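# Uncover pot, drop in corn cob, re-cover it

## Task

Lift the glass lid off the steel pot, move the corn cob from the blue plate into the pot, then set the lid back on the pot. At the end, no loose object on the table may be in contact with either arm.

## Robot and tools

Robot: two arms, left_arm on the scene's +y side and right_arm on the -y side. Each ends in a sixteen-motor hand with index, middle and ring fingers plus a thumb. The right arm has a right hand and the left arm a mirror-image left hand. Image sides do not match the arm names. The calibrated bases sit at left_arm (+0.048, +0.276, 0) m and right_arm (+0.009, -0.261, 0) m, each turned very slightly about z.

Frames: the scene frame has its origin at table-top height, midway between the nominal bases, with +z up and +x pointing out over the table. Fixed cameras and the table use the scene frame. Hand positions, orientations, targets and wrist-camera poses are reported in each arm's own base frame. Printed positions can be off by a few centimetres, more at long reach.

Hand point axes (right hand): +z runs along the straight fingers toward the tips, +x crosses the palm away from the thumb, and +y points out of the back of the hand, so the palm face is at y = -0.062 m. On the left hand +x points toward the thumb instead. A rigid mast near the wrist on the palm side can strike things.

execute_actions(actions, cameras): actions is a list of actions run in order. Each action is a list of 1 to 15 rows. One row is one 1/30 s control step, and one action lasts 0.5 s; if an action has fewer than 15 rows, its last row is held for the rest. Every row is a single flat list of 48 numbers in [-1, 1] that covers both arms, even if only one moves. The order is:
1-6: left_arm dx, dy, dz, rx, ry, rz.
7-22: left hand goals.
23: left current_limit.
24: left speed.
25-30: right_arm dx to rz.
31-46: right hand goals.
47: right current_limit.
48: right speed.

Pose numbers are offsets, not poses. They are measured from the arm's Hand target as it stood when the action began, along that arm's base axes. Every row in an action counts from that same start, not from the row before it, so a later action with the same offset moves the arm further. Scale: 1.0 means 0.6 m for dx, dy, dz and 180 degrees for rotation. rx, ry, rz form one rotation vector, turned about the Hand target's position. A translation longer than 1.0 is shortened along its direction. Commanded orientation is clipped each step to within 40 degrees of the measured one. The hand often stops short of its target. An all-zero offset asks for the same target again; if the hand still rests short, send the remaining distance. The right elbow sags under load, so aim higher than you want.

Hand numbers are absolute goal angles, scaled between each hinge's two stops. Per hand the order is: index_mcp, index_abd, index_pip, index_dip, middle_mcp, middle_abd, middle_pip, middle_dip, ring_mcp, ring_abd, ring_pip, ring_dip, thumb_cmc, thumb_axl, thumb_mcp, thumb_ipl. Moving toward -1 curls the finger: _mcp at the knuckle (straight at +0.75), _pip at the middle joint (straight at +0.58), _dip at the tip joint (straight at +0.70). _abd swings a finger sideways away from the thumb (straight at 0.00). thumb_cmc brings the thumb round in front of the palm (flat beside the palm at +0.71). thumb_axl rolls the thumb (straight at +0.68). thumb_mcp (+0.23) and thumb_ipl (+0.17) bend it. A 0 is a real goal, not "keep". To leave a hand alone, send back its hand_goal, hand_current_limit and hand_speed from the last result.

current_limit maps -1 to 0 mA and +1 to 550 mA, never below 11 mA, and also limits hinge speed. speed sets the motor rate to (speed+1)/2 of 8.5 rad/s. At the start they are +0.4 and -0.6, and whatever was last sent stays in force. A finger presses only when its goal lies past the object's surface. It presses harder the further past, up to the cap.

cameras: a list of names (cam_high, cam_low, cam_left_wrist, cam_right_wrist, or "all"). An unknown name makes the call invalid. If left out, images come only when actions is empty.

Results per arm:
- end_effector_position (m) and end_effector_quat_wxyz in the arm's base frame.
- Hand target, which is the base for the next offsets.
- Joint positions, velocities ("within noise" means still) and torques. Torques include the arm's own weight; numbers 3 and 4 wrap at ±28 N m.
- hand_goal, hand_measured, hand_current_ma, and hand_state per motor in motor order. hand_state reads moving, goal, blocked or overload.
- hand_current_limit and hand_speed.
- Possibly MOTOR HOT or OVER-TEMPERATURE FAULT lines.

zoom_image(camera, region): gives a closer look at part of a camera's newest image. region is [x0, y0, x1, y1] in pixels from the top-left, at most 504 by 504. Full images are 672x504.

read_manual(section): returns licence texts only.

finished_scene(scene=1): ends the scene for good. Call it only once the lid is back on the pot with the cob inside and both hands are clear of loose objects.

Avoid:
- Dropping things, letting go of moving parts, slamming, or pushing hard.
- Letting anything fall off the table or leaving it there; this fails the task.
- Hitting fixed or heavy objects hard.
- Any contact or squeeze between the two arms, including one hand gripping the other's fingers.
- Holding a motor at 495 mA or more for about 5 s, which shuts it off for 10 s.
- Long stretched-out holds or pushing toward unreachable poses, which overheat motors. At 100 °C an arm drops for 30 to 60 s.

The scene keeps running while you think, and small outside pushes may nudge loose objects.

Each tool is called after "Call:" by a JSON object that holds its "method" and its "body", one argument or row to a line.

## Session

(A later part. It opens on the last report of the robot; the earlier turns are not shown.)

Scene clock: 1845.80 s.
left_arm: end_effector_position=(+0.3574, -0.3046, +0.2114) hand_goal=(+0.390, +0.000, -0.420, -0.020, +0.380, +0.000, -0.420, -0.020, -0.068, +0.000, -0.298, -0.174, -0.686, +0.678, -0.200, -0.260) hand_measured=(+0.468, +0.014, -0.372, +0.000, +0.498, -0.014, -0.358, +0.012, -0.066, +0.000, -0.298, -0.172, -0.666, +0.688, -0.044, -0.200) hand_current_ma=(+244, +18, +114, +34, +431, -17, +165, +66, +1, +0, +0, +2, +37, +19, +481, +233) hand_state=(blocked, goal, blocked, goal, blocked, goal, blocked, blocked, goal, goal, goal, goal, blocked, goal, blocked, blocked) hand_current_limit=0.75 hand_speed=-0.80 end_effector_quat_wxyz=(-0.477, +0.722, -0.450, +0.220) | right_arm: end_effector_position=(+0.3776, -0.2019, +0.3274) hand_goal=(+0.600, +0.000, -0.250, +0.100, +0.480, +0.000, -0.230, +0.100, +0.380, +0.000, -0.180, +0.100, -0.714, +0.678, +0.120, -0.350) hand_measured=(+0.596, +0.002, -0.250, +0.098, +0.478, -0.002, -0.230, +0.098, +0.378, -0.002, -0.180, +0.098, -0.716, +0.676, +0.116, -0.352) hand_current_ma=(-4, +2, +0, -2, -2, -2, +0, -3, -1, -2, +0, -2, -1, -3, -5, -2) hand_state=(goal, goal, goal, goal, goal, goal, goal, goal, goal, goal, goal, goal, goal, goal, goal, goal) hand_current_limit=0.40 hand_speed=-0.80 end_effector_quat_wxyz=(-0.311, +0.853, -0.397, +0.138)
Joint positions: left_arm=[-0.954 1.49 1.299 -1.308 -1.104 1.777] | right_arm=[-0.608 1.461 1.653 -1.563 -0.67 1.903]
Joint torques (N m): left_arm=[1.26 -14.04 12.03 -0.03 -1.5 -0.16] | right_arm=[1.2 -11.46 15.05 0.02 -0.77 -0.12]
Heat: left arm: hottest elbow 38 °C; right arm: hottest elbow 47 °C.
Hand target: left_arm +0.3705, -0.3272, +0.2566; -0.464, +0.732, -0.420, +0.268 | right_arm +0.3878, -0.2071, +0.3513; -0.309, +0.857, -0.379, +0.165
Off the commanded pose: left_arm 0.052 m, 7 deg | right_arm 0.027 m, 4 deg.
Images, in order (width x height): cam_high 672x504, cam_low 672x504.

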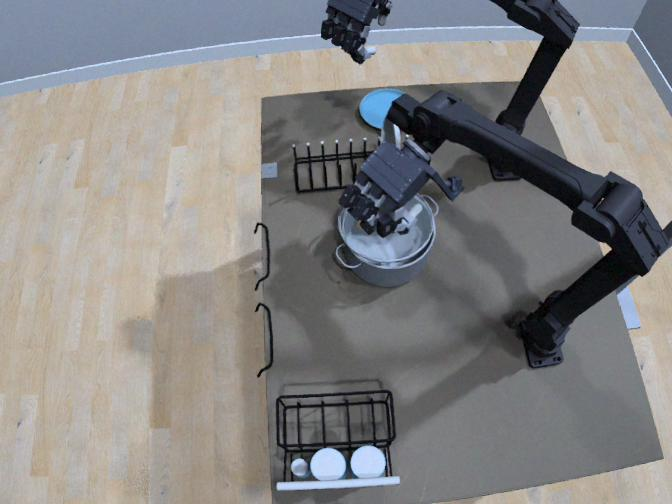

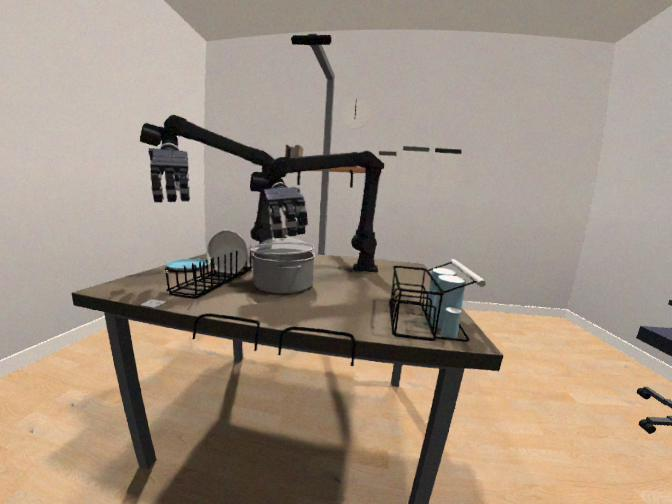

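Call:
{"method": "execute_actions", "body": {
  "actions": [
    [[-0.012,0.018,-0.025,0,0,0,0.39,0,-0.42,-0.02,0.38,0,-0.42,-0.02,-0.068,0,-0.299,-0.174,-0.686,0.677,-0.20,-0.26,0.75,-0.8,0,0,0,0,0,0,0.60,0,-0.25,0.1,0.48,0,-0.23,0.1,0.38,0,-0.18,0.1,-0.714,0.677,0.12,-0.35,0.4,-0.8]]
  ],
  "cameras": ["cam_low", "cam_high"]
}}

Call:
{"method": "zoom_image", "body": {
  "camera": "cam_low",
  "region": [230, 210, 340, 300]
}}

Call:
{"method": "zoom_image", "body": {
  "camera": "cam_high",
  "region": [330, 180, 450, 300]
}}

Scene clock: 1854.73 s.
left_arm: end_effector_position=(+0.3589, -0.3068, +0.2117) hand_goal=(+0.390, +0.000, -0.420, -0.020, +0.380, +0.000, -0.420, -0.020, -0.068, +0.000, -0.298, -0.174, -0.686, +0.678, -0.200, -0.260) hand_measured=(+0.468, +0.014, -0.372, +0.000, +0.498, -0.014, -0.358, +0.012, -0.066, +0.000, -0.298, -0.172, -0.666, +0.688, -0.044, -0.200) hand_current_ma=(+244, +18, +114, +34, +431, -17, +165, +66, +1, +0, +0, +2, +37, +19, +481, +233) hand_state=(blocked, goal, blocked, goal, blocked, goal, blocked, blocked, goal, goal, goal, goal, blocked, goal, blocked, blocked) hand_current_limit=0.75 hand_speed=-0.80 end_effector_quat_wxyz=(-0.475, +0.724, -0.447, +0.225) | right_arm: end_effector_position=(+0.3776, -0.2019, +0.3274) hand_goal=(+0.600, +0.000, -0.250, +0.100, +0.480, +0.000, -0.230, +0.100, +0.380, +0.000, -0.180, +0.100, -0.714, +0.678, +0.120, -0.350) hand_measured=(+0.596, +0.002, -0.250, +0.098, +0.478, -0.002, -0.230, +0.098, +0.378, -0.002, -0.180, +0.098, -0.716, +0.676, +0.116, -0.352) hand_current_ma=(-4, +2, +0, -2, -2, -2, +0, -3, -1, -2, +0, -2, -1, -3, -5, -2) hand_state=(goal, goal, goal, goal, goal, goal, goal, goal, goal, goal, goal, goal, goal, goal, goal, goal) hand_current_limit=0.40 hand_speed=-0.80 end_effector_quat_wxyz=(-0.311, +0.853, -0.397, +0.138)
Joint positions: left_arm=[-0.954 1.49 1.299 -1.297 -1.104 1.775] | right_arm=[-0.608 1.461 1.653 -1.563 -0.67 1.903]
Joint torques (N m): left_arm=[1.26 -16.38 7.51 0.87 -1.54 -0.22] | right_arm=[1.03 -11.34 15.1 -0.01 -0.77 -0.14]
Heat: left arm: hottest elbow 38 °C; right arm: hottest elbow 47 °C.
Hand target: left_arm +0.3633, -0.3164, +0.2416; -0.464, +0.732, -0.420, +0.268 | right_arm +0.3878, -0.2071, +0.3513; -0.309, +0.857, -0.379, +0.165
Off the commanded pose: left_arm 0.032 m, 6 deg | right_arm 0.027 m, 4 deg.
Images, in order (width x height): cam_high 672x504, cam_low 672x504.

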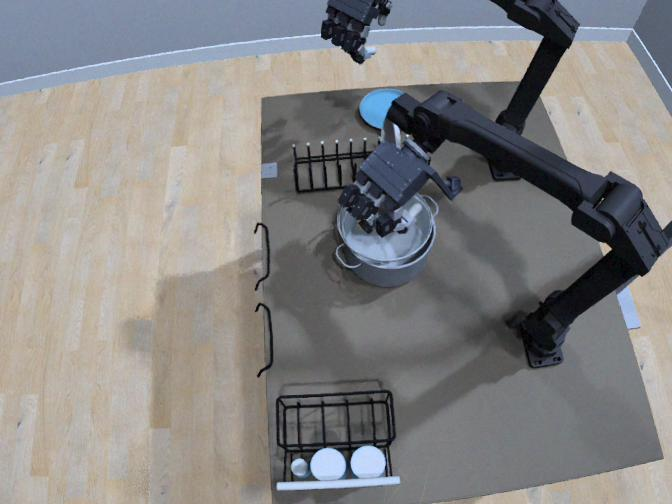

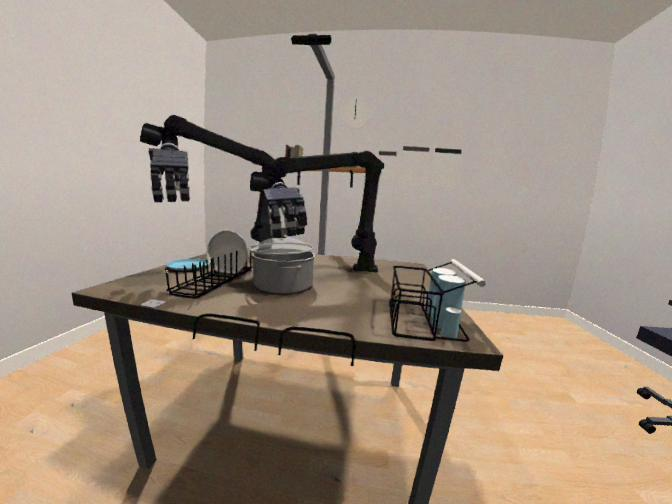

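Scaled by 4.582 from the camera's 672x504 image, which has a finer 960x720 frame.

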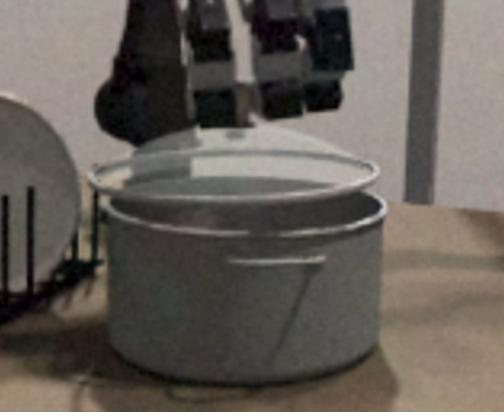

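Scaled by 4.200 from the camera's 672x504 image, which has a finer 960x720 frame.

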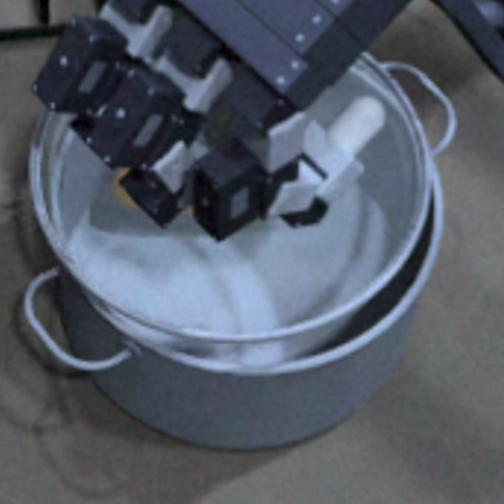

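Call:
{"method": "execute_actions", "body": {
  "actions": [
    [[-0.018,0.025,-0.015,0,0,0,0.39,0,-0.42,-0.02,0.38,0,-0.42,-0.02,-0.068,0,-0.299,-0.174,-0.686,0.677,-0.20,-0.26,0.75,-0.8,0,0,0,0,0,0,0.60,0,-0.25,0.1,0.48,0,-0.23,0.1,0.38,0,-0.18,0.1,-0.714,0.677,0.12,-0.35,0.4,-0.8]]
  ],
  "cameras": ["cam_low", "cam_high"]
}}

Call:
{"method": "zoom_image", "body": {
  "camera": "cam_low",
  "region": [230, 210, 340, 300]
}}

Call:
{"method": "zoom_image", "body": {
  "camera": "cam_high",
  "region": [330, 180, 450, 300]
}}

Scene clock: 1861.23 s.
left_arm: end_effector_position=(+0.3472, -0.2925, +0.1988) hand_goal=(+0.390, +0.000, -0.420, -0.020, +0.380, +0.000, -0.420, -0.020, -0.068, +0.000, -0.298, -0.174, -0.686, +0.678, -0.200, -0.260) hand_measured=(+0.466, +0.014, -0.370, +0.004, +0.498, -0.014, -0.358, +0.012, -0.066, +0.000, -0.298, -0.172, -0.664, +0.690, -0.044, -0.200) hand_current_ma=(+240, +18, +119, +44, +428, -17, +165, +66, +1, +0, +0, +2, +40, +20, +481, +233) hand_state=(blocked, goal, blocked, blocked, blocked, goal, blocked, blocked, goal, goal, goal, goal, blocked, goal, blocked, blocked) hand_current_limit=0.75 hand_speed=-0.80 end_effector_quat_wxyz=(-0.476, +0.723, -0.449, +0.222) | right_arm: end_effector_position=(+0.3776, -0.2019, +0.3274) hand_goal=(+0.600, +0.000, -0.250, +0.100, +0.480, +0.000, -0.230, +0.100, +0.380, +0.000, -0.180, +0.100, -0.714, +0.678, +0.120, -0.350) hand_measured=(+0.596, +0.002, -0.250, +0.098, +0.478, -0.002, -0.230, +0.098, +0.378, -0.002, -0.180, +0.098, -0.716, +0.676, +0.116, -0.352) hand_current_ma=(-4, +2, +0, -2, -2, -2, +0, -3, -1, -2, +0, -2, -1, -3, -5, -2) hand_state=(goal, goal, goal, goal, goal, goal, goal, goal, goal, goal, goal, goal, goal, goal, goal, goal) hand_current_limit=0.40 hand_speed=-0.80 end_effector_quat_wxyz=(-0.311, +0.853, -0.397, +0.138)
Joint positions: left_arm=[-0.957 1.454 1.227 -1.272 -1.104 1.769] | right_arm=[-0.608 1.461 1.653 -1.563 -0.67 1.903]
Joint torques (N m): left_arm=[1.26 -16.67 7.68 0.62 -1.52 -0.14] | right_arm=[0.97 -11.4 15.04 -0.17 -0.79 -0.12]
Heat: left arm: hottest elbow 37 °C; right arm: hottest elbow 47 °C.
Hand target: left_arm +0.3525, -0.3014, +0.2326; -0.464, +0.732, -0.420, +0.268 | right_arm +0.3878, -0.2071, +0.3513; -0.309, +0.857, -0.379, +0.165
Off the commanded pose: left_arm 0.035 m, 6 deg | right_arm 0.027 m, 4 deg.
Images, in order (width x height): cam_high 672x504, cam_low 672x504.

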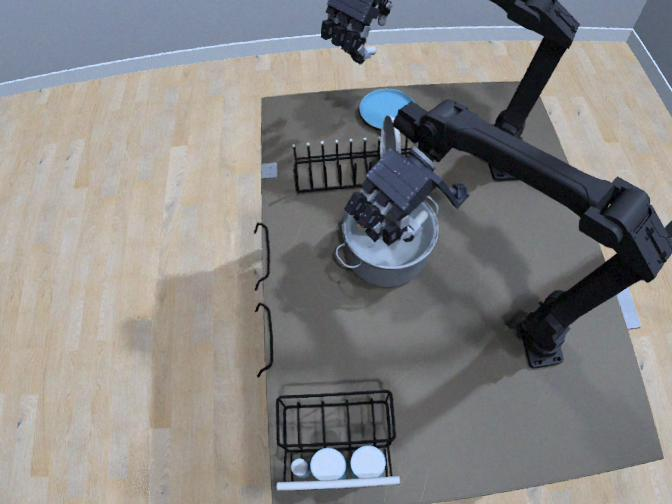

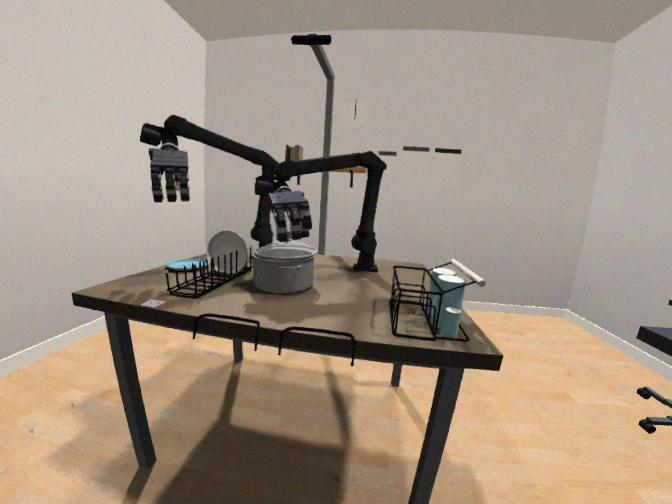

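Scaled by 4.582 from the camera's 672x504 image, which has a finer 960x720 frame.

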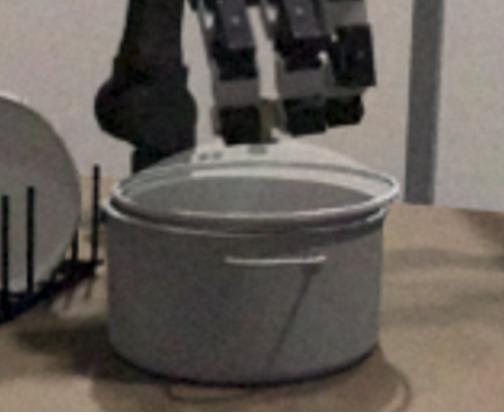

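Scaled by 4.200 from the camera's 672x504 image, which has a finer 960x720 frame.

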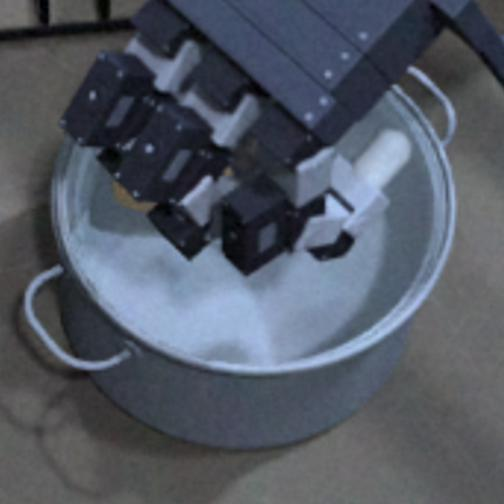

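Call:
{"method": "execute_actions", "body": {
  "actions": [
    [[0.015,-0.025,0.004,0,0,0,0.39,0,-0.42,-0.02,0.38,0,-0.42,-0.02,-0.068,0,-0.299,-0.174,-0.686,0.677,-0.20,-0.26,0.75,-0.8,0,0,0,0,0,0,0.60,0,-0.25,0.1,0.48,0,-0.23,0.1,0.38,0,-0.18,0.1,-0.714,0.677,0.12,-0.35,0.4,-0.8]]
  ],
  "cameras": ["cam_low", "cam_high"]
}}

Call:
{"method": "zoom_image", "body": {
  "camera": "cam_low",
  "region": [230, 210, 340, 300]
}}

Call:
{"method": "zoom_image", "body": {
  "camera": "cam_high",
  "region": [330, 180, 450, 300]
}}

Scene clock: 1874.63 s.
left_arm: end_effector_position=(+0.3475, -0.2931, +0.1956) hand_goal=(+0.390, +0.000, -0.420, -0.020, +0.380, +0.000, -0.420, -0.020, -0.068, +0.000, -0.298, -0.174, -0.686, +0.678, -0.200, -0.260) hand_measured=(+0.466, +0.014, -0.370, +0.004, +0.498, -0.014, -0.358, +0.012, -0.066, +0.000, -0.298, -0.172, -0.664, +0.690, -0.044, -0.200) hand_current_ma=(+240, +18, +119, +44, +428, -17, +165, +66, +1, +0, +0, +2, +40, +20, +481, +233) hand_state=(blocked, goal, blocked, blocked, blocked, goal, blocked, blocked, goal, goal, goal, goal, blocked, goal, blocked, blocked) hand_current_limit=0.75 hand_speed=-0.80 end_effector_quat_wxyz=(-0.477, +0.722, -0.450, +0.219) | right_arm: end_effector_position=(+0.3776, -0.2019, +0.3274) hand_goal=(+0.600, +0.000, -0.250, +0.100, +0.480, +0.000, -0.230, +0.100, +0.380, +0.000, -0.180, +0.100, -0.714, +0.678, +0.120, -0.350) hand_measured=(+0.596, +0.002, -0.250, +0.098, +0.478, -0.002, -0.230, +0.098, +0.378, -0.002, -0.180, +0.098, -0.716, +0.676, +0.116, -0.352) hand_current_ma=(-4, +2, +0, -2, -2, -2, +0, -3, -1, -2, +0, -2, -1, -3, -5, -2) hand_state=(goal, goal, goal, goal, goal, goal, goal, goal, goal, goal, goal, goal, goal, goal, goal, goal) hand_current_limit=0.40 hand_speed=-0.80 end_effector_quat_wxyz=(-0.311, +0.853, -0.397, +0.138)
Joint positions: left_arm=[-0.957 1.462 1.227 -1.272 -1.104 1.768] | right_arm=[-0.608 1.461 1.653 -1.563 -0.67 1.903]
Joint torques (N m): left_arm=[0.91 -13.92 10.88 0.35 -1.54 -0.21] | right_arm=[1.55 -11.34 15.12 -0.05 -0.8 -0.15]
Heat: left arm: hottest elbow 37 °C; right arm: hottest elbow 47 °C.
Hand target: left_arm +0.3615, -0.3164, +0.2350; -0.464, +0.732, -0.420, +0.268 | right_arm +0.3878, -0.2071, +0.3513; -0.309, +0.857, -0.379, +0.165
Off the commanded pose: left_arm 0.048 m, 7 deg | right_arm 0.027 m, 4 deg.
Images, in order (width x height): cam_high 672x504, cam_low 672x504.

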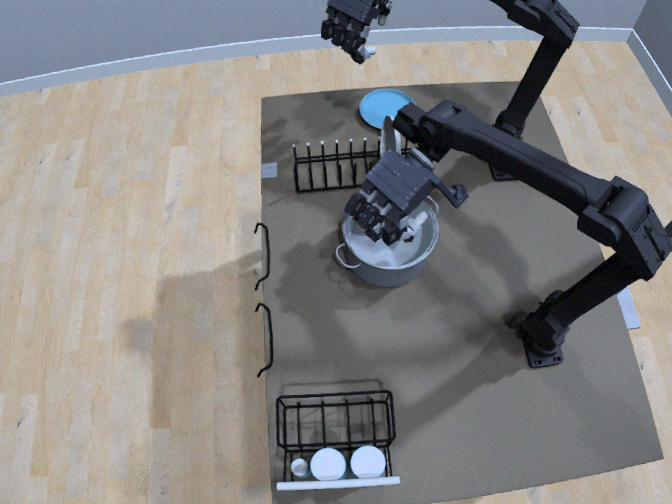

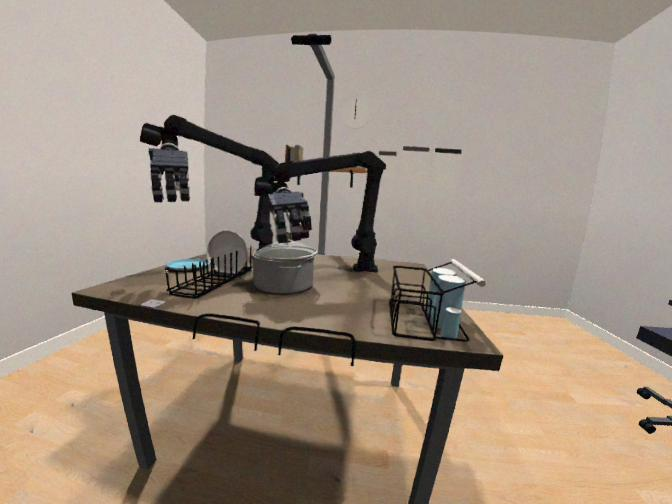

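Scaled by 4.582 from the camera's 672x504 image, which has a finer 960x720 frame.

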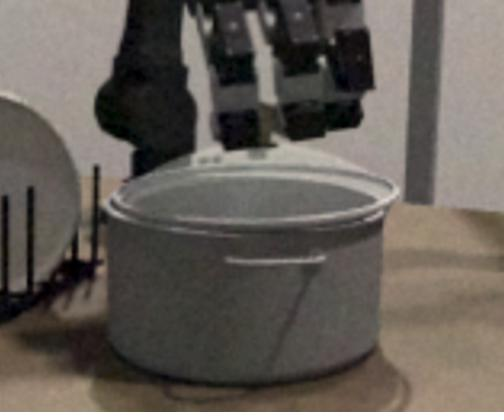

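Scaled by 4.200 from the camera's 672x504 image, which has a finer 960x720 frame.

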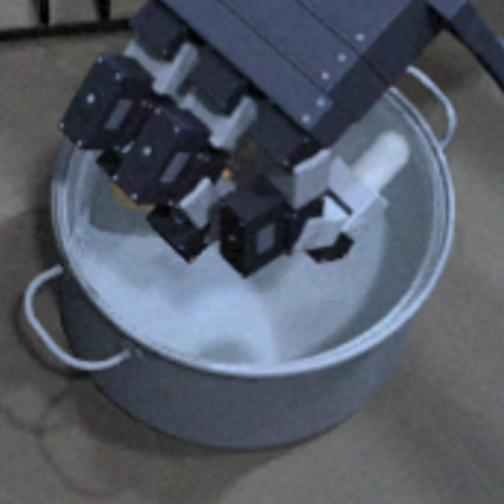

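Call:
{"method": "execute_actions", "body": {
  "actions": [
    [[0.008,-0.018,0.012,0,0,0,0.39,0,-0.42,-0.02,0.38,0,-0.42,-0.02,-0.068,0,-0.299,-0.174,-0.686,0.677,-0.20,-0.26,0.75,-0.8,0,0,0,0,0,0,0.60,0,-0.25,0.1,0.48,0,-0.23,0.1,0.38,0,-0.18,0.1,-0.714,0.677,0.12,-0.35,0.4,-0.8]]
  ],
  "cameras": ["cam_low", "cam_high"]
}}

Call:
{"method": "zoom_image", "body": {
  "camera": "cam_low",
  "region": [230, 210, 340, 300]
}}

Call:
{"method": "zoom_image", "body": {
  "camera": "cam_high",
  "region": [330, 180, 450, 300]
}}

Scene clock: 1883.60 s.
left_arm: end_effector_position=(+0.3547, -0.3008, +0.1982) hand_goal=(+0.390, +0.000, -0.420, -0.020, +0.380, +0.000, -0.420, -0.020, -0.068, +0.000, -0.298, -0.174, -0.686, +0.678, -0.200, -0.260) hand_measured=(+0.466, +0.014, -0.370, +0.004, +0.496, -0.014, -0.358, +0.012, -0.066, +0.000, -0.298, -0.172, -0.664, +0.690, -0.044, -0.200) hand_current_ma=(+239, +18, +119, +44, +425, -17, +165, +66, +1, +0, +0, +2, +41, +21, +481, +233) hand_state=(blocked, goal, blocked, blocked, blocked, goal, blocked, blocked, goal, goal, goal, goal, blocked, goal, blocked, blocked) hand_current_limit=0.75 hand_speed=-0.80 end_effector_quat_wxyz=(-0.477, +0.724, -0.447, +0.219) | right_arm: end_effector_position=(+0.3776, -0.2019, +0.3274) hand_goal=(+0.600, +0.000, -0.250, +0.100, +0.480, +0.000, -0.230, +0.100, +0.380, +0.000, -0.180, +0.100, -0.714, +0.678, +0.120, -0.350) hand_measured=(+0.596, +0.002, -0.250, +0.098, +0.478, -0.002, -0.230, +0.098, +0.378, -0.002, -0.180, +0.098, -0.716, +0.676, +0.116, -0.352) hand_current_ma=(-4, +2, +0, -2, -2, -2, +0, -3, -1, -2, +0, -2, -1, -3, -5, -2) hand_state=(goal, goal, goal, goal, goal, goal, goal, goal, goal, goal, goal, goal, goal, goal, goal, goal) hand_current_limit=0.40 hand_speed=-0.80 end_effector_quat_wxyz=(-0.311, +0.853, -0.397, +0.138)
Joint positions: left_arm=[-0.954 1.488 1.262 -1.285 -1.104 1.76] | right_arm=[-0.608 1.461 1.653 -1.563 -0.67 1.903]
Joint torques (N m): left_arm=[1.32 -12.86 12.08 -0.32 -1.54 -0.19] | right_arm=[1.32 -11.46 14.99 -0.01 -0.8 -0.13]
Heat: left arm: hottest elbow 37 °C; right arm: hottest elbow 47 °C.
Hand target: left_arm +0.3663, -0.3272, +0.2422; -0.464, +0.732, -0.420, +0.268 | right_arm +0.3878, -0.2071, +0.3513; -0.309, +0.857, -0.379, +0.165
Off the commanded pose: left_arm 0.053 m, 7 deg | right_arm 0.027 m, 4 deg.
Images, in order (width x height): cam_high 672x504, cam_low 672x504.

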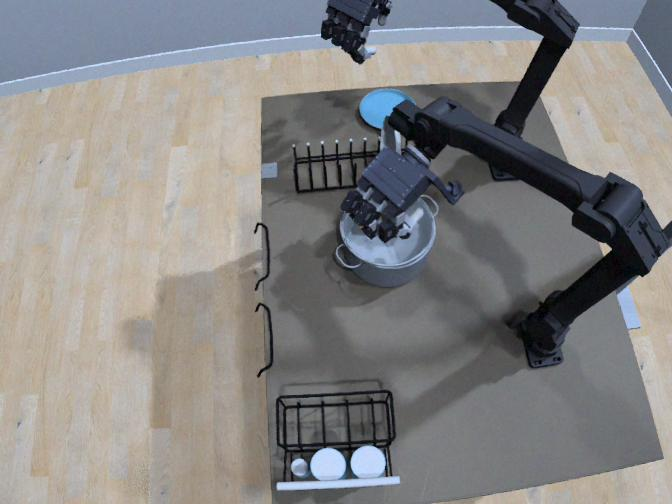

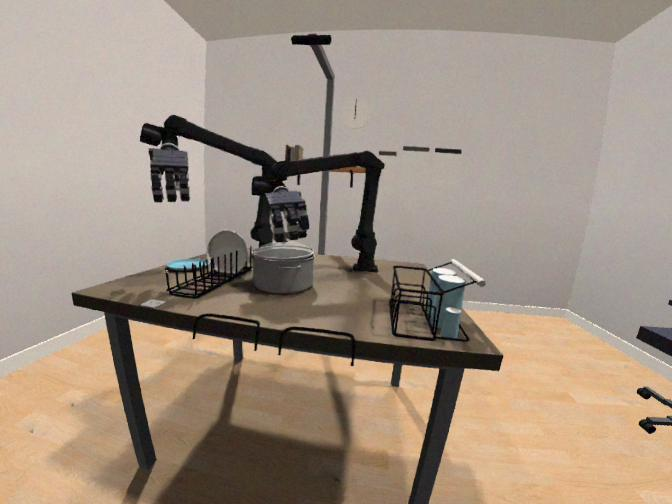

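Scaled by 4.582 from the camera's 672x504 image, which has a finer 960x720 frame.

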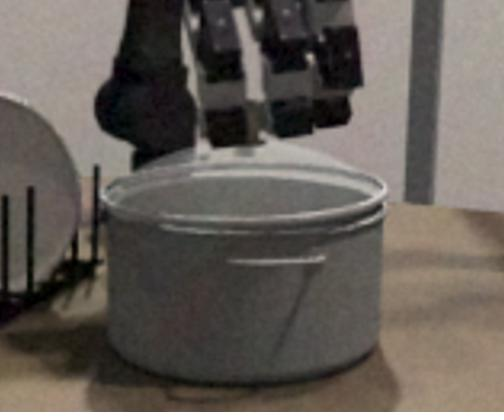

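Scaled by 4.200 from the camera's 672x504 image, which has a finer 960x720 frame.

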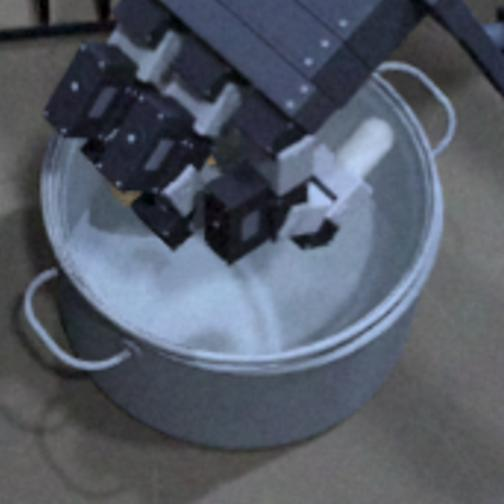

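Call:
{"method": "execute_actions", "body": {
  "actions": [
    [[-0.003,0.003,-0.025,0,0,0,0.39,0,-0.42,-0.02,0.38,0,-0.42,-0.02,-0.068,0,-0.299,-0.174,-0.686,0.677,-0.20,-0.26,0.75,-0.8,0,0,0,0,0,0,0.60,0,-0.25,0.1,0.48,0,-0.23,0.1,0.38,0,-0.18,0.1,-0.714,0.677,0.12,-0.35,0.4,-0.8]]
  ],
  "cameras": ["cam_low", "cam_high"]
}}

Call:
{"method": "zoom_image", "body": {
  "camera": "cam_low",
  "region": [230, 210, 340, 300]
}}

Call:
{"method": "zoom_image", "body": {
  "camera": "cam_high",
  "region": [330, 180, 450, 300]
}}

Scene clock: 1896.40 s.
left_arm: end_effector_position=(+0.3548, -0.3010, +0.1976) hand_goal=(+0.390, +0.000, -0.420, -0.020, +0.380, +0.000, -0.420, -0.020, -0.068, +0.000, -0.298, -0.174, -0.686, +0.678, -0.200, -0.260) hand_measured=(+0.466, +0.014, -0.370, +0.004, +0.496, -0.014, -0.358, +0.012, -0.066, +0.000, -0.298, -0.172, -0.664, +0.690, -0.044, -0.200) hand_current_ma=(+239, +18, +119, +44, +422, -17, +165, +66, +1, +0, +0, +2, +41, +21, +481, +233) hand_state=(blocked, goal, blocked, blocked, blocked, goal, blocked, blocked, goal, goal, goal, goal, blocked, goal, blocked, blocked) hand_current_limit=0.75 hand_speed=-0.80 end_effector_quat_wxyz=(-0.477, +0.724, -0.447, +0.219) | right_arm: end_effector_position=(+0.3776, -0.2019, +0.3274) hand_goal=(+0.600, +0.000, -0.250, +0.100, +0.480, +0.000, -0.230, +0.100, +0.380, +0.000, -0.180, +0.100, -0.714, +0.678, +0.120, -0.350) hand_measured=(+0.596, +0.002, -0.250, +0.098, +0.478, -0.002, -0.230, +0.098, +0.378, -0.002, -0.180, +0.098, -0.716, +0.676, +0.116, -0.352) hand_current_ma=(-4, +2, +0, -2, -2, -2, +0, -3, -1, -2, +0, -2, -1, -3, -5, -2) hand_state=(goal, goal, goal, goal, goal, goal, goal, goal, goal, goal, goal, goal, goal, goal, goal, goal) hand_current_limit=0.40 hand_speed=-0.80 end_effector_quat_wxyz=(-0.311, +0.853, -0.397, +0.138)
Joint positions: left_arm=[-0.954 1.49 1.262 -1.285 -1.104 1.758] | right_arm=[-0.608 1.461 1.653 -1.563 -0.67 1.903]
Joint torques (N m): left_arm=[0.67 -13.57 9.7 0.92 -1.61 -0.22] | right_arm=[1.38 -11.16 15.12 -0.01 -0.78 -0.12]
Heat: left arm: hottest elbow 38 °C; right arm: hottest elbow 47 °C.
Hand target: left_arm +0.3645, -0.3254, +0.2272; -0.464, +0.732, -0.420, +0.268 | right_arm +0.3878, -0.2071, +0.3513; -0.309, +0.857, -0.379, +0.165
Off the commanded pose: left_arm 0.040 m, 7 deg | right_arm 0.027 m, 4 deg.
Images, in order (width x height): cam_high 672x504, cam_low 672x504.

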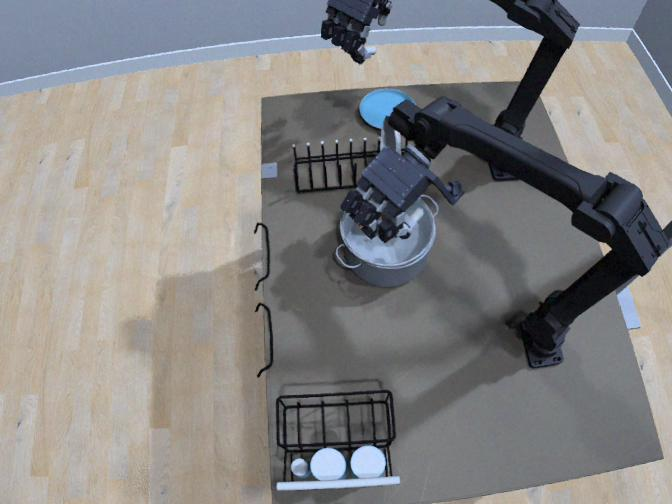

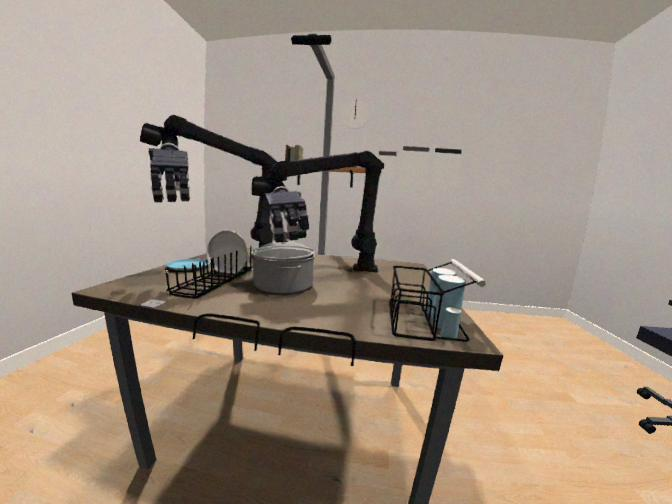

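Scaled by 4.582 from the camera's 672x504 image, which has a finer 960x720 frame.

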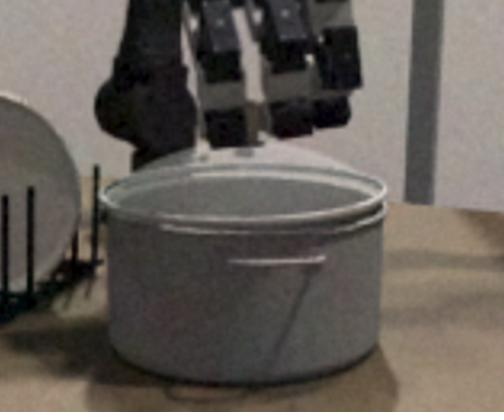

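Scaled by 4.200 from the camera's 672x504 image, which has a finer 960x720 frame.

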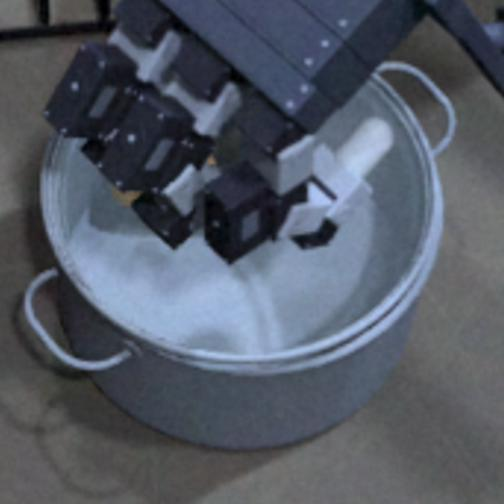

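Call:
{"method": "execute_actions", "body": {
  "actions": [
    [[0,0,-0.02,0,0,0,0.39,0,-0.42,-0.02,0.38,0,-0.42,-0.02,-0.068,0,-0.299,-0.174,-0.686,0.677,-0.20,-0.26,0.75,-0.8,0,0,0,0,0,0,0.60,0,-0.25,0.1,0.48,0,-0.23,0.1,0.38,0,-0.18,0.1,-0.714,0.677,0.12,-0.35,0.4,-0.8]]
  ],
  "cameras": ["cam_low", "cam_high"]
}}

Call:
{"method": "zoom_image", "body": {
  "camera": "cam_low",
  "region": [230, 210, 340, 300]
}}

Call:
{"method": "zoom_image", "body": {
  "camera": "cam_high",
  "region": [330, 180, 450, 300]
}}

Scene clock: 1903.47 s.
left_arm: end_effector_position=(+0.3550, -0.3024, +0.1977) hand_goal=(+0.390, +0.000, -0.420, -0.020, +0.380, +0.000, -0.420, -0.020, -0.068, +0.000, -0.298, -0.174, -0.686, +0.678, -0.200, -0.260) hand_measured=(+0.464, +0.014, -0.370, +0.004, +0.492, -0.016, -0.358, +0.012, -0.066, +0.000, -0.298, -0.172, -0.662, +0.690, -0.042, -0.200) hand_current_ma=(+231, +18, +119, +44, +401, -20, +165, +66, +1, +0, +0, +2, +44, +23, +481, +233) hand_state=(blocked, goal, blocked, blocked, blocked, goal, blocked, blocked, goal, goal, goal, goal, blocked, goal, blocked, blocked) hand_current_limit=0.75 hand_speed=-0.80 end_effector_quat_wxyz=(-0.476, +0.725, -0.446, +0.221) | right_arm: end_effector_position=(+0.3776, -0.2019, +0.3274) hand_goal=(+0.600, +0.000, -0.250, +0.100, +0.480, +0.000, -0.230, +0.100, +0.380, +0.000, -0.180, +0.100, -0.714, +0.678, +0.120, -0.350) hand_measured=(+0.596, +0.002, -0.250, +0.098, +0.478, -0.002, -0.230, +0.098, +0.378, -0.002, -0.180, +0.098, -0.716, +0.676, +0.116, -0.352) hand_current_ma=(-4, +2, +0, -2, -2, -2, +0, -3, -1, -2, +0, -2, -1, -3, -5, -2) hand_state=(goal, goal, goal, goal, goal, goal, goal, goal, goal, goal, goal, goal, goal, goal, goal, goal) hand_current_limit=0.40 hand_speed=-0.80 end_effector_quat_wxyz=(-0.311, +0.853, -0.397, +0.138)
Joint positions: left_arm=[-0.955 1.49 1.262 -1.28 -1.104 1.758] | right_arm=[-0.608 1.461 1.653 -1.563 -0.67 1.903]
Joint torques (N m): left_arm=[0.56 -12.34 7.83 1.85 -1.58 -0.24] | right_arm=[1.2 -11.99 15.12 -0.09 -0.78 -0.12]
Heat: left arm: hottest elbow 38 °C; right arm: hottest elbow 47 °C.
Hand target: left_arm +0.3645, -0.3254, +0.2152; -0.464, +0.732, -0.420, +0.268 | right_arm +0.3878, -0.2071, +0.3513; -0.309, +0.857, -0.379, +0.165
Off the commanded pose: left_arm 0.030 m, 6 deg | right_arm 0.027 m, 4 deg.
Images, in order (width x height): cam_high 672x504, cam_low 672x504.

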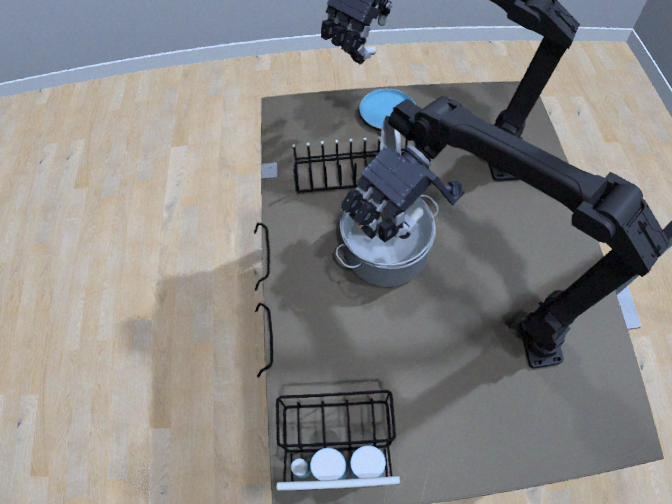

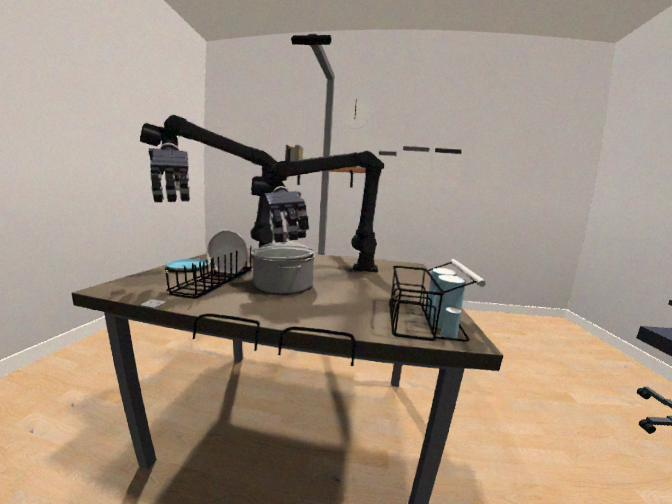

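Scaled by 4.582 from the camera's 672x504 image, which has a finer 960x720 frame.

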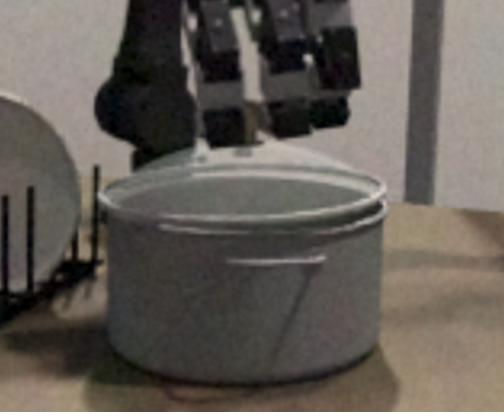

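Scaled by 4.200 from the camera's 672x504 image, which has a finer 960x720 frame.

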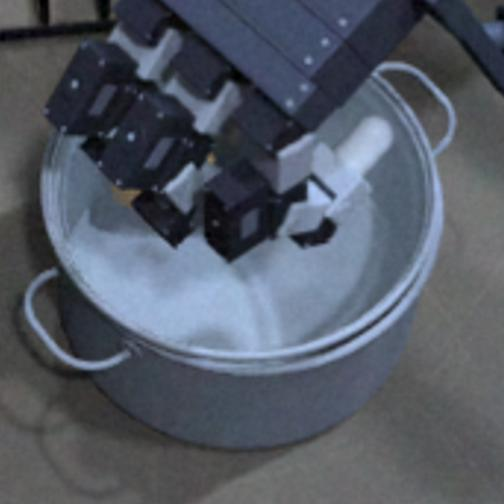

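Call:
{"method": "execute_actions", "body": {
  "actions": [
    [[0,0,0.01,-0.0245,-0.025,-0.002,0.38,0,-0.42,-0.02,0.36,0,-0.42,-0.02,-0.068,0,-0.299,-0.174,-0.686,0.677,-0.20,-0.26,0.75,-0.8,0,0,0,0,0,0,0.60,0,-0.25,0.1,0.48,0,-0.23,0.1,0.38,0,-0.18,0.1,-0.714,0.677,0.12,-0.35,0.4,-0.8]]
  ],
  "cameras": ["cam_low", "cam_high"]
}}

Call:
{"method": "zoom_image", "body": {
  "camera": "cam_low",
  "region": [230, 210, 340, 300]
}}

Call:
{"method": "zoom_image", "body": {
  "camera": "cam_high",
  "region": [330, 180, 450, 300]
}}

Scene clock: 1918.93 s.
left_arm: end_effector_position=(+0.3571, -0.3032, +0.1937) hand_goal=(+0.380, +0.000, -0.420, -0.020, +0.360, +0.000, -0.420, -0.020, -0.068, +0.000, -0.298, -0.174, -0.686, +0.678, -0.200, -0.260) hand_measured=(+0.454, +0.014, -0.370, +0.004, +0.484, -0.018, -0.356, +0.012, -0.066, +0.000, -0.298, -0.172, -0.664, +0.690, -0.036, -0.200) hand_current_ma=(+227, +18, +119, +44, +461, -26, +174, +68, +1, +0, +0, +2, +41, +20, +481, +233) hand_state=(blocked, goal, blocked, blocked, blocked, goal, blocked, blocked, goal, goal, goal, goal, blocked, goal, blocked, blocked) hand_current_limit=0.75 hand_speed=-0.80 end_effector_quat_wxyz=(-0.470, +0.728, -0.427, +0.258) | right_arm: end_effector_position=(+0.3776, -0.2019, +0.3274) hand_goal=(+0.600, +0.000, -0.250, +0.100, +0.480, +0.000, -0.230, +0.100, +0.380, +0.000, -0.180, +0.100, -0.714, +0.678, +0.120, -0.350) hand_measured=(+0.596, +0.002, -0.250, +0.098, +0.478, -0.002, -0.230, +0.098, +0.378, -0.002, -0.180, +0.098, -0.716, +0.676, +0.116, -0.352) hand_current_ma=(-4, +2, +0, -2, -2, -2, +0, -3, -1, -2, +0, -2, -1, -3, -5, -2) hand_state=(goal, goal, goal, goal, goal, goal, goal, goal, goal, goal, goal, goal, goal, goal, goal, goal) hand_current_limit=0.40 hand_speed=-0.80 end_effector_quat_wxyz=(-0.311, +0.853, -0.397, +0.138)
Joint positions: left_arm=[-0.96 1.45 1.194 -1.163 -1.126 1.768] | right_arm=[-0.608 1.461 1.653 -1.563 -0.67 1.903]
Joint torques (N m): left_arm=[0.62 -14.51 7.64 2.02 -1.66 -0.3] | right_arm=[1.38 -11.28 15.15 -0.09 -0.78 -0.11]
Heat: left arm: hottest elbow 37 °C; right arm: hottest elbow 47 °C.
Hand target: left_arm +0.3645, -0.3254, +0.2212; -0.451, +0.737, -0.393, +0.314 | right_arm +0.3878, -0.2071, +0.3513; -0.309, +0.857, -0.379, +0.165
Off the commanded pose: left_arm 0.036 m, 8 deg | right_arm 0.027 m, 4 deg.
Images, in order (width x height): cam_high 672x504, cam_low 672x504.

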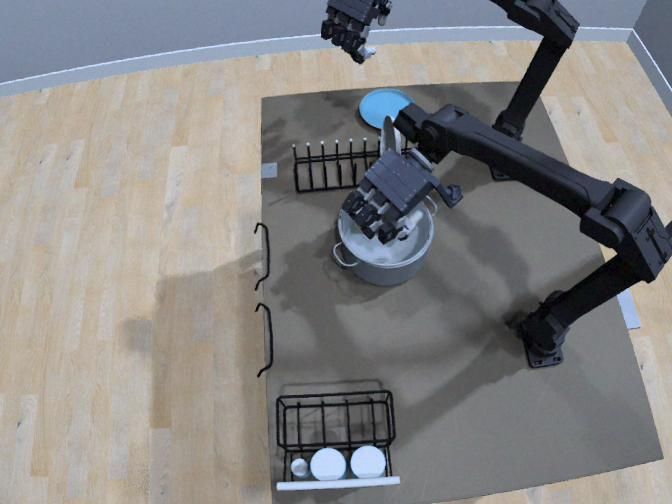

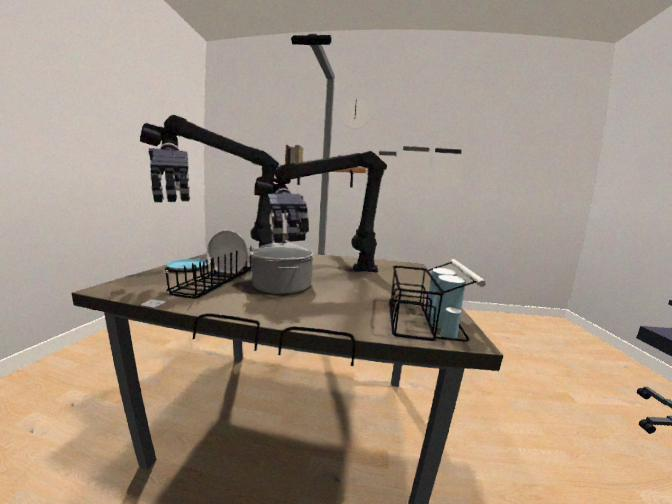

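Scaled by 4.582 from the camera's 672x504 image, which has a finer 960x720 frame.

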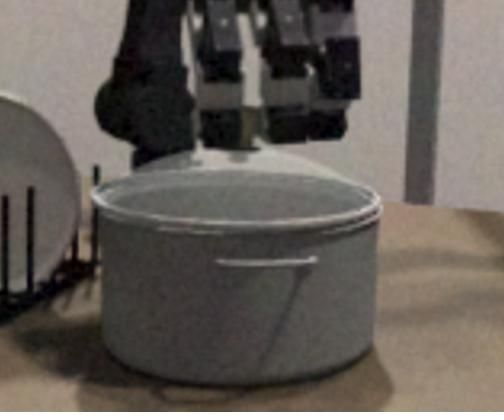

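Scaled by 4.200 from the camera's 672x504 image, which has a finer 960x720 frame.

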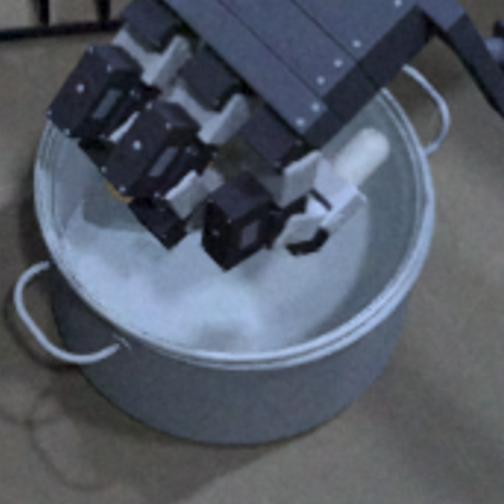

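Call:
{"method": "execute_actions", "body": {
  "actions": [
    [[-0.004,0.006,-0.02,0,0,0,0.38,0,-0.42,-0.02,0.36,0,-0.42,-0.02,-0.068,0,-0.299,-0.174,-0.686,0.677,-0.20,-0.26,0.75,-0.8,0,0,0,0,0,0,0.60,0,-0.25,0.1,0.48,0,-0.23,0.1,0.38,0,-0.18,0.1,-0.714,0.677,0.12,-0.35,0.4,-0.8]]
  ],
  "cameras": ["cam_low", "cam_high"]
}}

Call:
{"method": "zoom_image", "body": {
  "camera": "cam_low",
  "region": [230, 210, 340, 300]
}}

Call:
{"method": "zoom_image", "body": {
  "camera": "cam_high",
  "region": [330, 180, 450, 300]
}}

Scene clock: 1928.80 s.
left_arm: end_effector_position=(+0.3571, -0.3024, +0.1935) hand_goal=(+0.380, +0.000, -0.420, -0.020, +0.360, +0.000, -0.420, -0.020, -0.068, +0.000, -0.298, -0.174, -0.686, +0.678, -0.200, -0.260) hand_measured=(+0.454, +0.014, -0.370, +0.008, +0.484, -0.018, -0.356, +0.006, -0.066, +0.000, -0.298, -0.172, -0.664, +0.690, -0.036, -0.200) hand_current_ma=(+223, +18, +123, +53, +460, -27, +174, +48, +1, +0, +0, +2, +41, +20, +481, +233) hand_state=(blocked, goal, blocked, blocked, blocked, goal, blocked, blocked, goal, goal, goal, goal, blocked, goal, blocked, blocked) hand_current_limit=0.75 hand_speed=-0.80 end_effector_quat_wxyz=(-0.467, +0.730, -0.418, +0.271) | right_arm: end_effector_position=(+0.3776, -0.2019, +0.3274) hand_goal=(+0.600, +0.000, -0.250, +0.100, +0.480, +0.000, -0.230, +0.100, +0.380, +0.000, -0.180, +0.100, -0.714, +0.678, +0.120, -0.350) hand_measured=(+0.596, +0.002, -0.250, +0.098, +0.478, -0.002, -0.230, +0.098, +0.378, -0.002, -0.180, +0.098, -0.716, +0.676, +0.116, -0.352) hand_current_ma=(-4, +2, +0, -2, -2, -2, +0, -3, -1, -2, +0, -2, -1, -3, -5, -2) hand_state=(goal, goal, goal, goal, goal, goal, goal, goal, goal, goal, goal, goal, goal, goal, goal, goal) hand_current_limit=0.40 hand_speed=-0.80 end_effector_quat_wxyz=(-0.311, +0.853, -0.397, +0.138)
Joint positions: left_arm=[-0.961 1.431 1.168 -1.123 -1.134 1.768] | right_arm=[-0.608 1.461 1.653 -1.563 -0.67 1.903]
Joint torques (N m): left_arm=[1.14 -12.63 6.98 1.92 -1.3 -0.24] | right_arm=[1.49 -11.46 15.08 -0.01 -0.79 -0.12]
Heat: left arm: hottest elbow 37 °C; right arm: hottest elbow 47 °C.
Hand target: left_arm +0.3621, -0.3218, +0.2092; -0.451, +0.737, -0.393, +0.314 | right_arm +0.3878, -0.2071, +0.3513; -0.309, +0.857, -0.379, +0.165
Off the commanded pose: left_arm 0.025 m, 6 deg | right_arm 0.027 m, 4 deg.
Images, in order (width x height): cam_high 672x504, cam_low 672x504.

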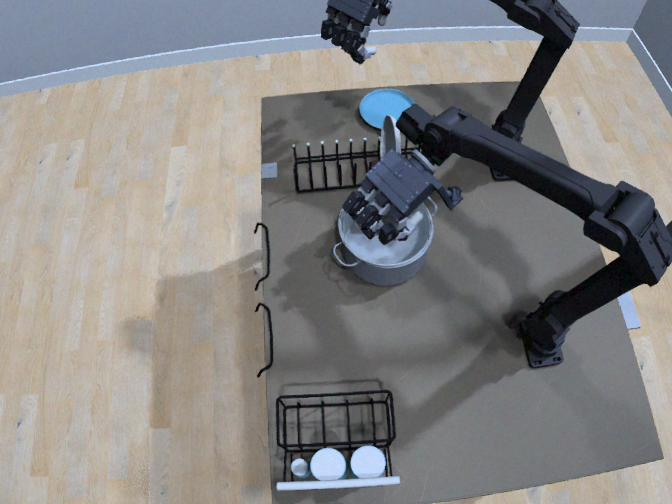

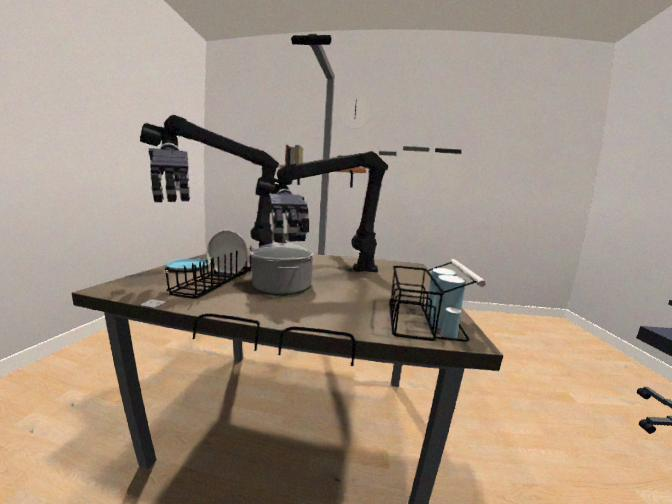

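Scaled by 4.582 from the camera's 672x504 image, which has a finer 960x720 frame.

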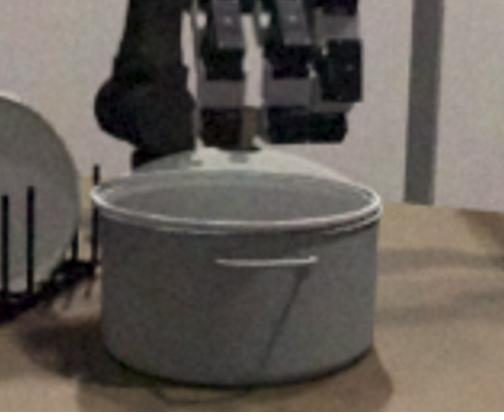

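Scaled by 4.200 from the camera's 672x504 image, which has a finer 960x720 frame.

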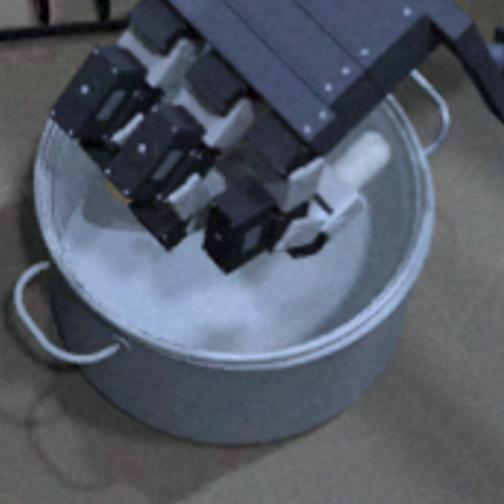

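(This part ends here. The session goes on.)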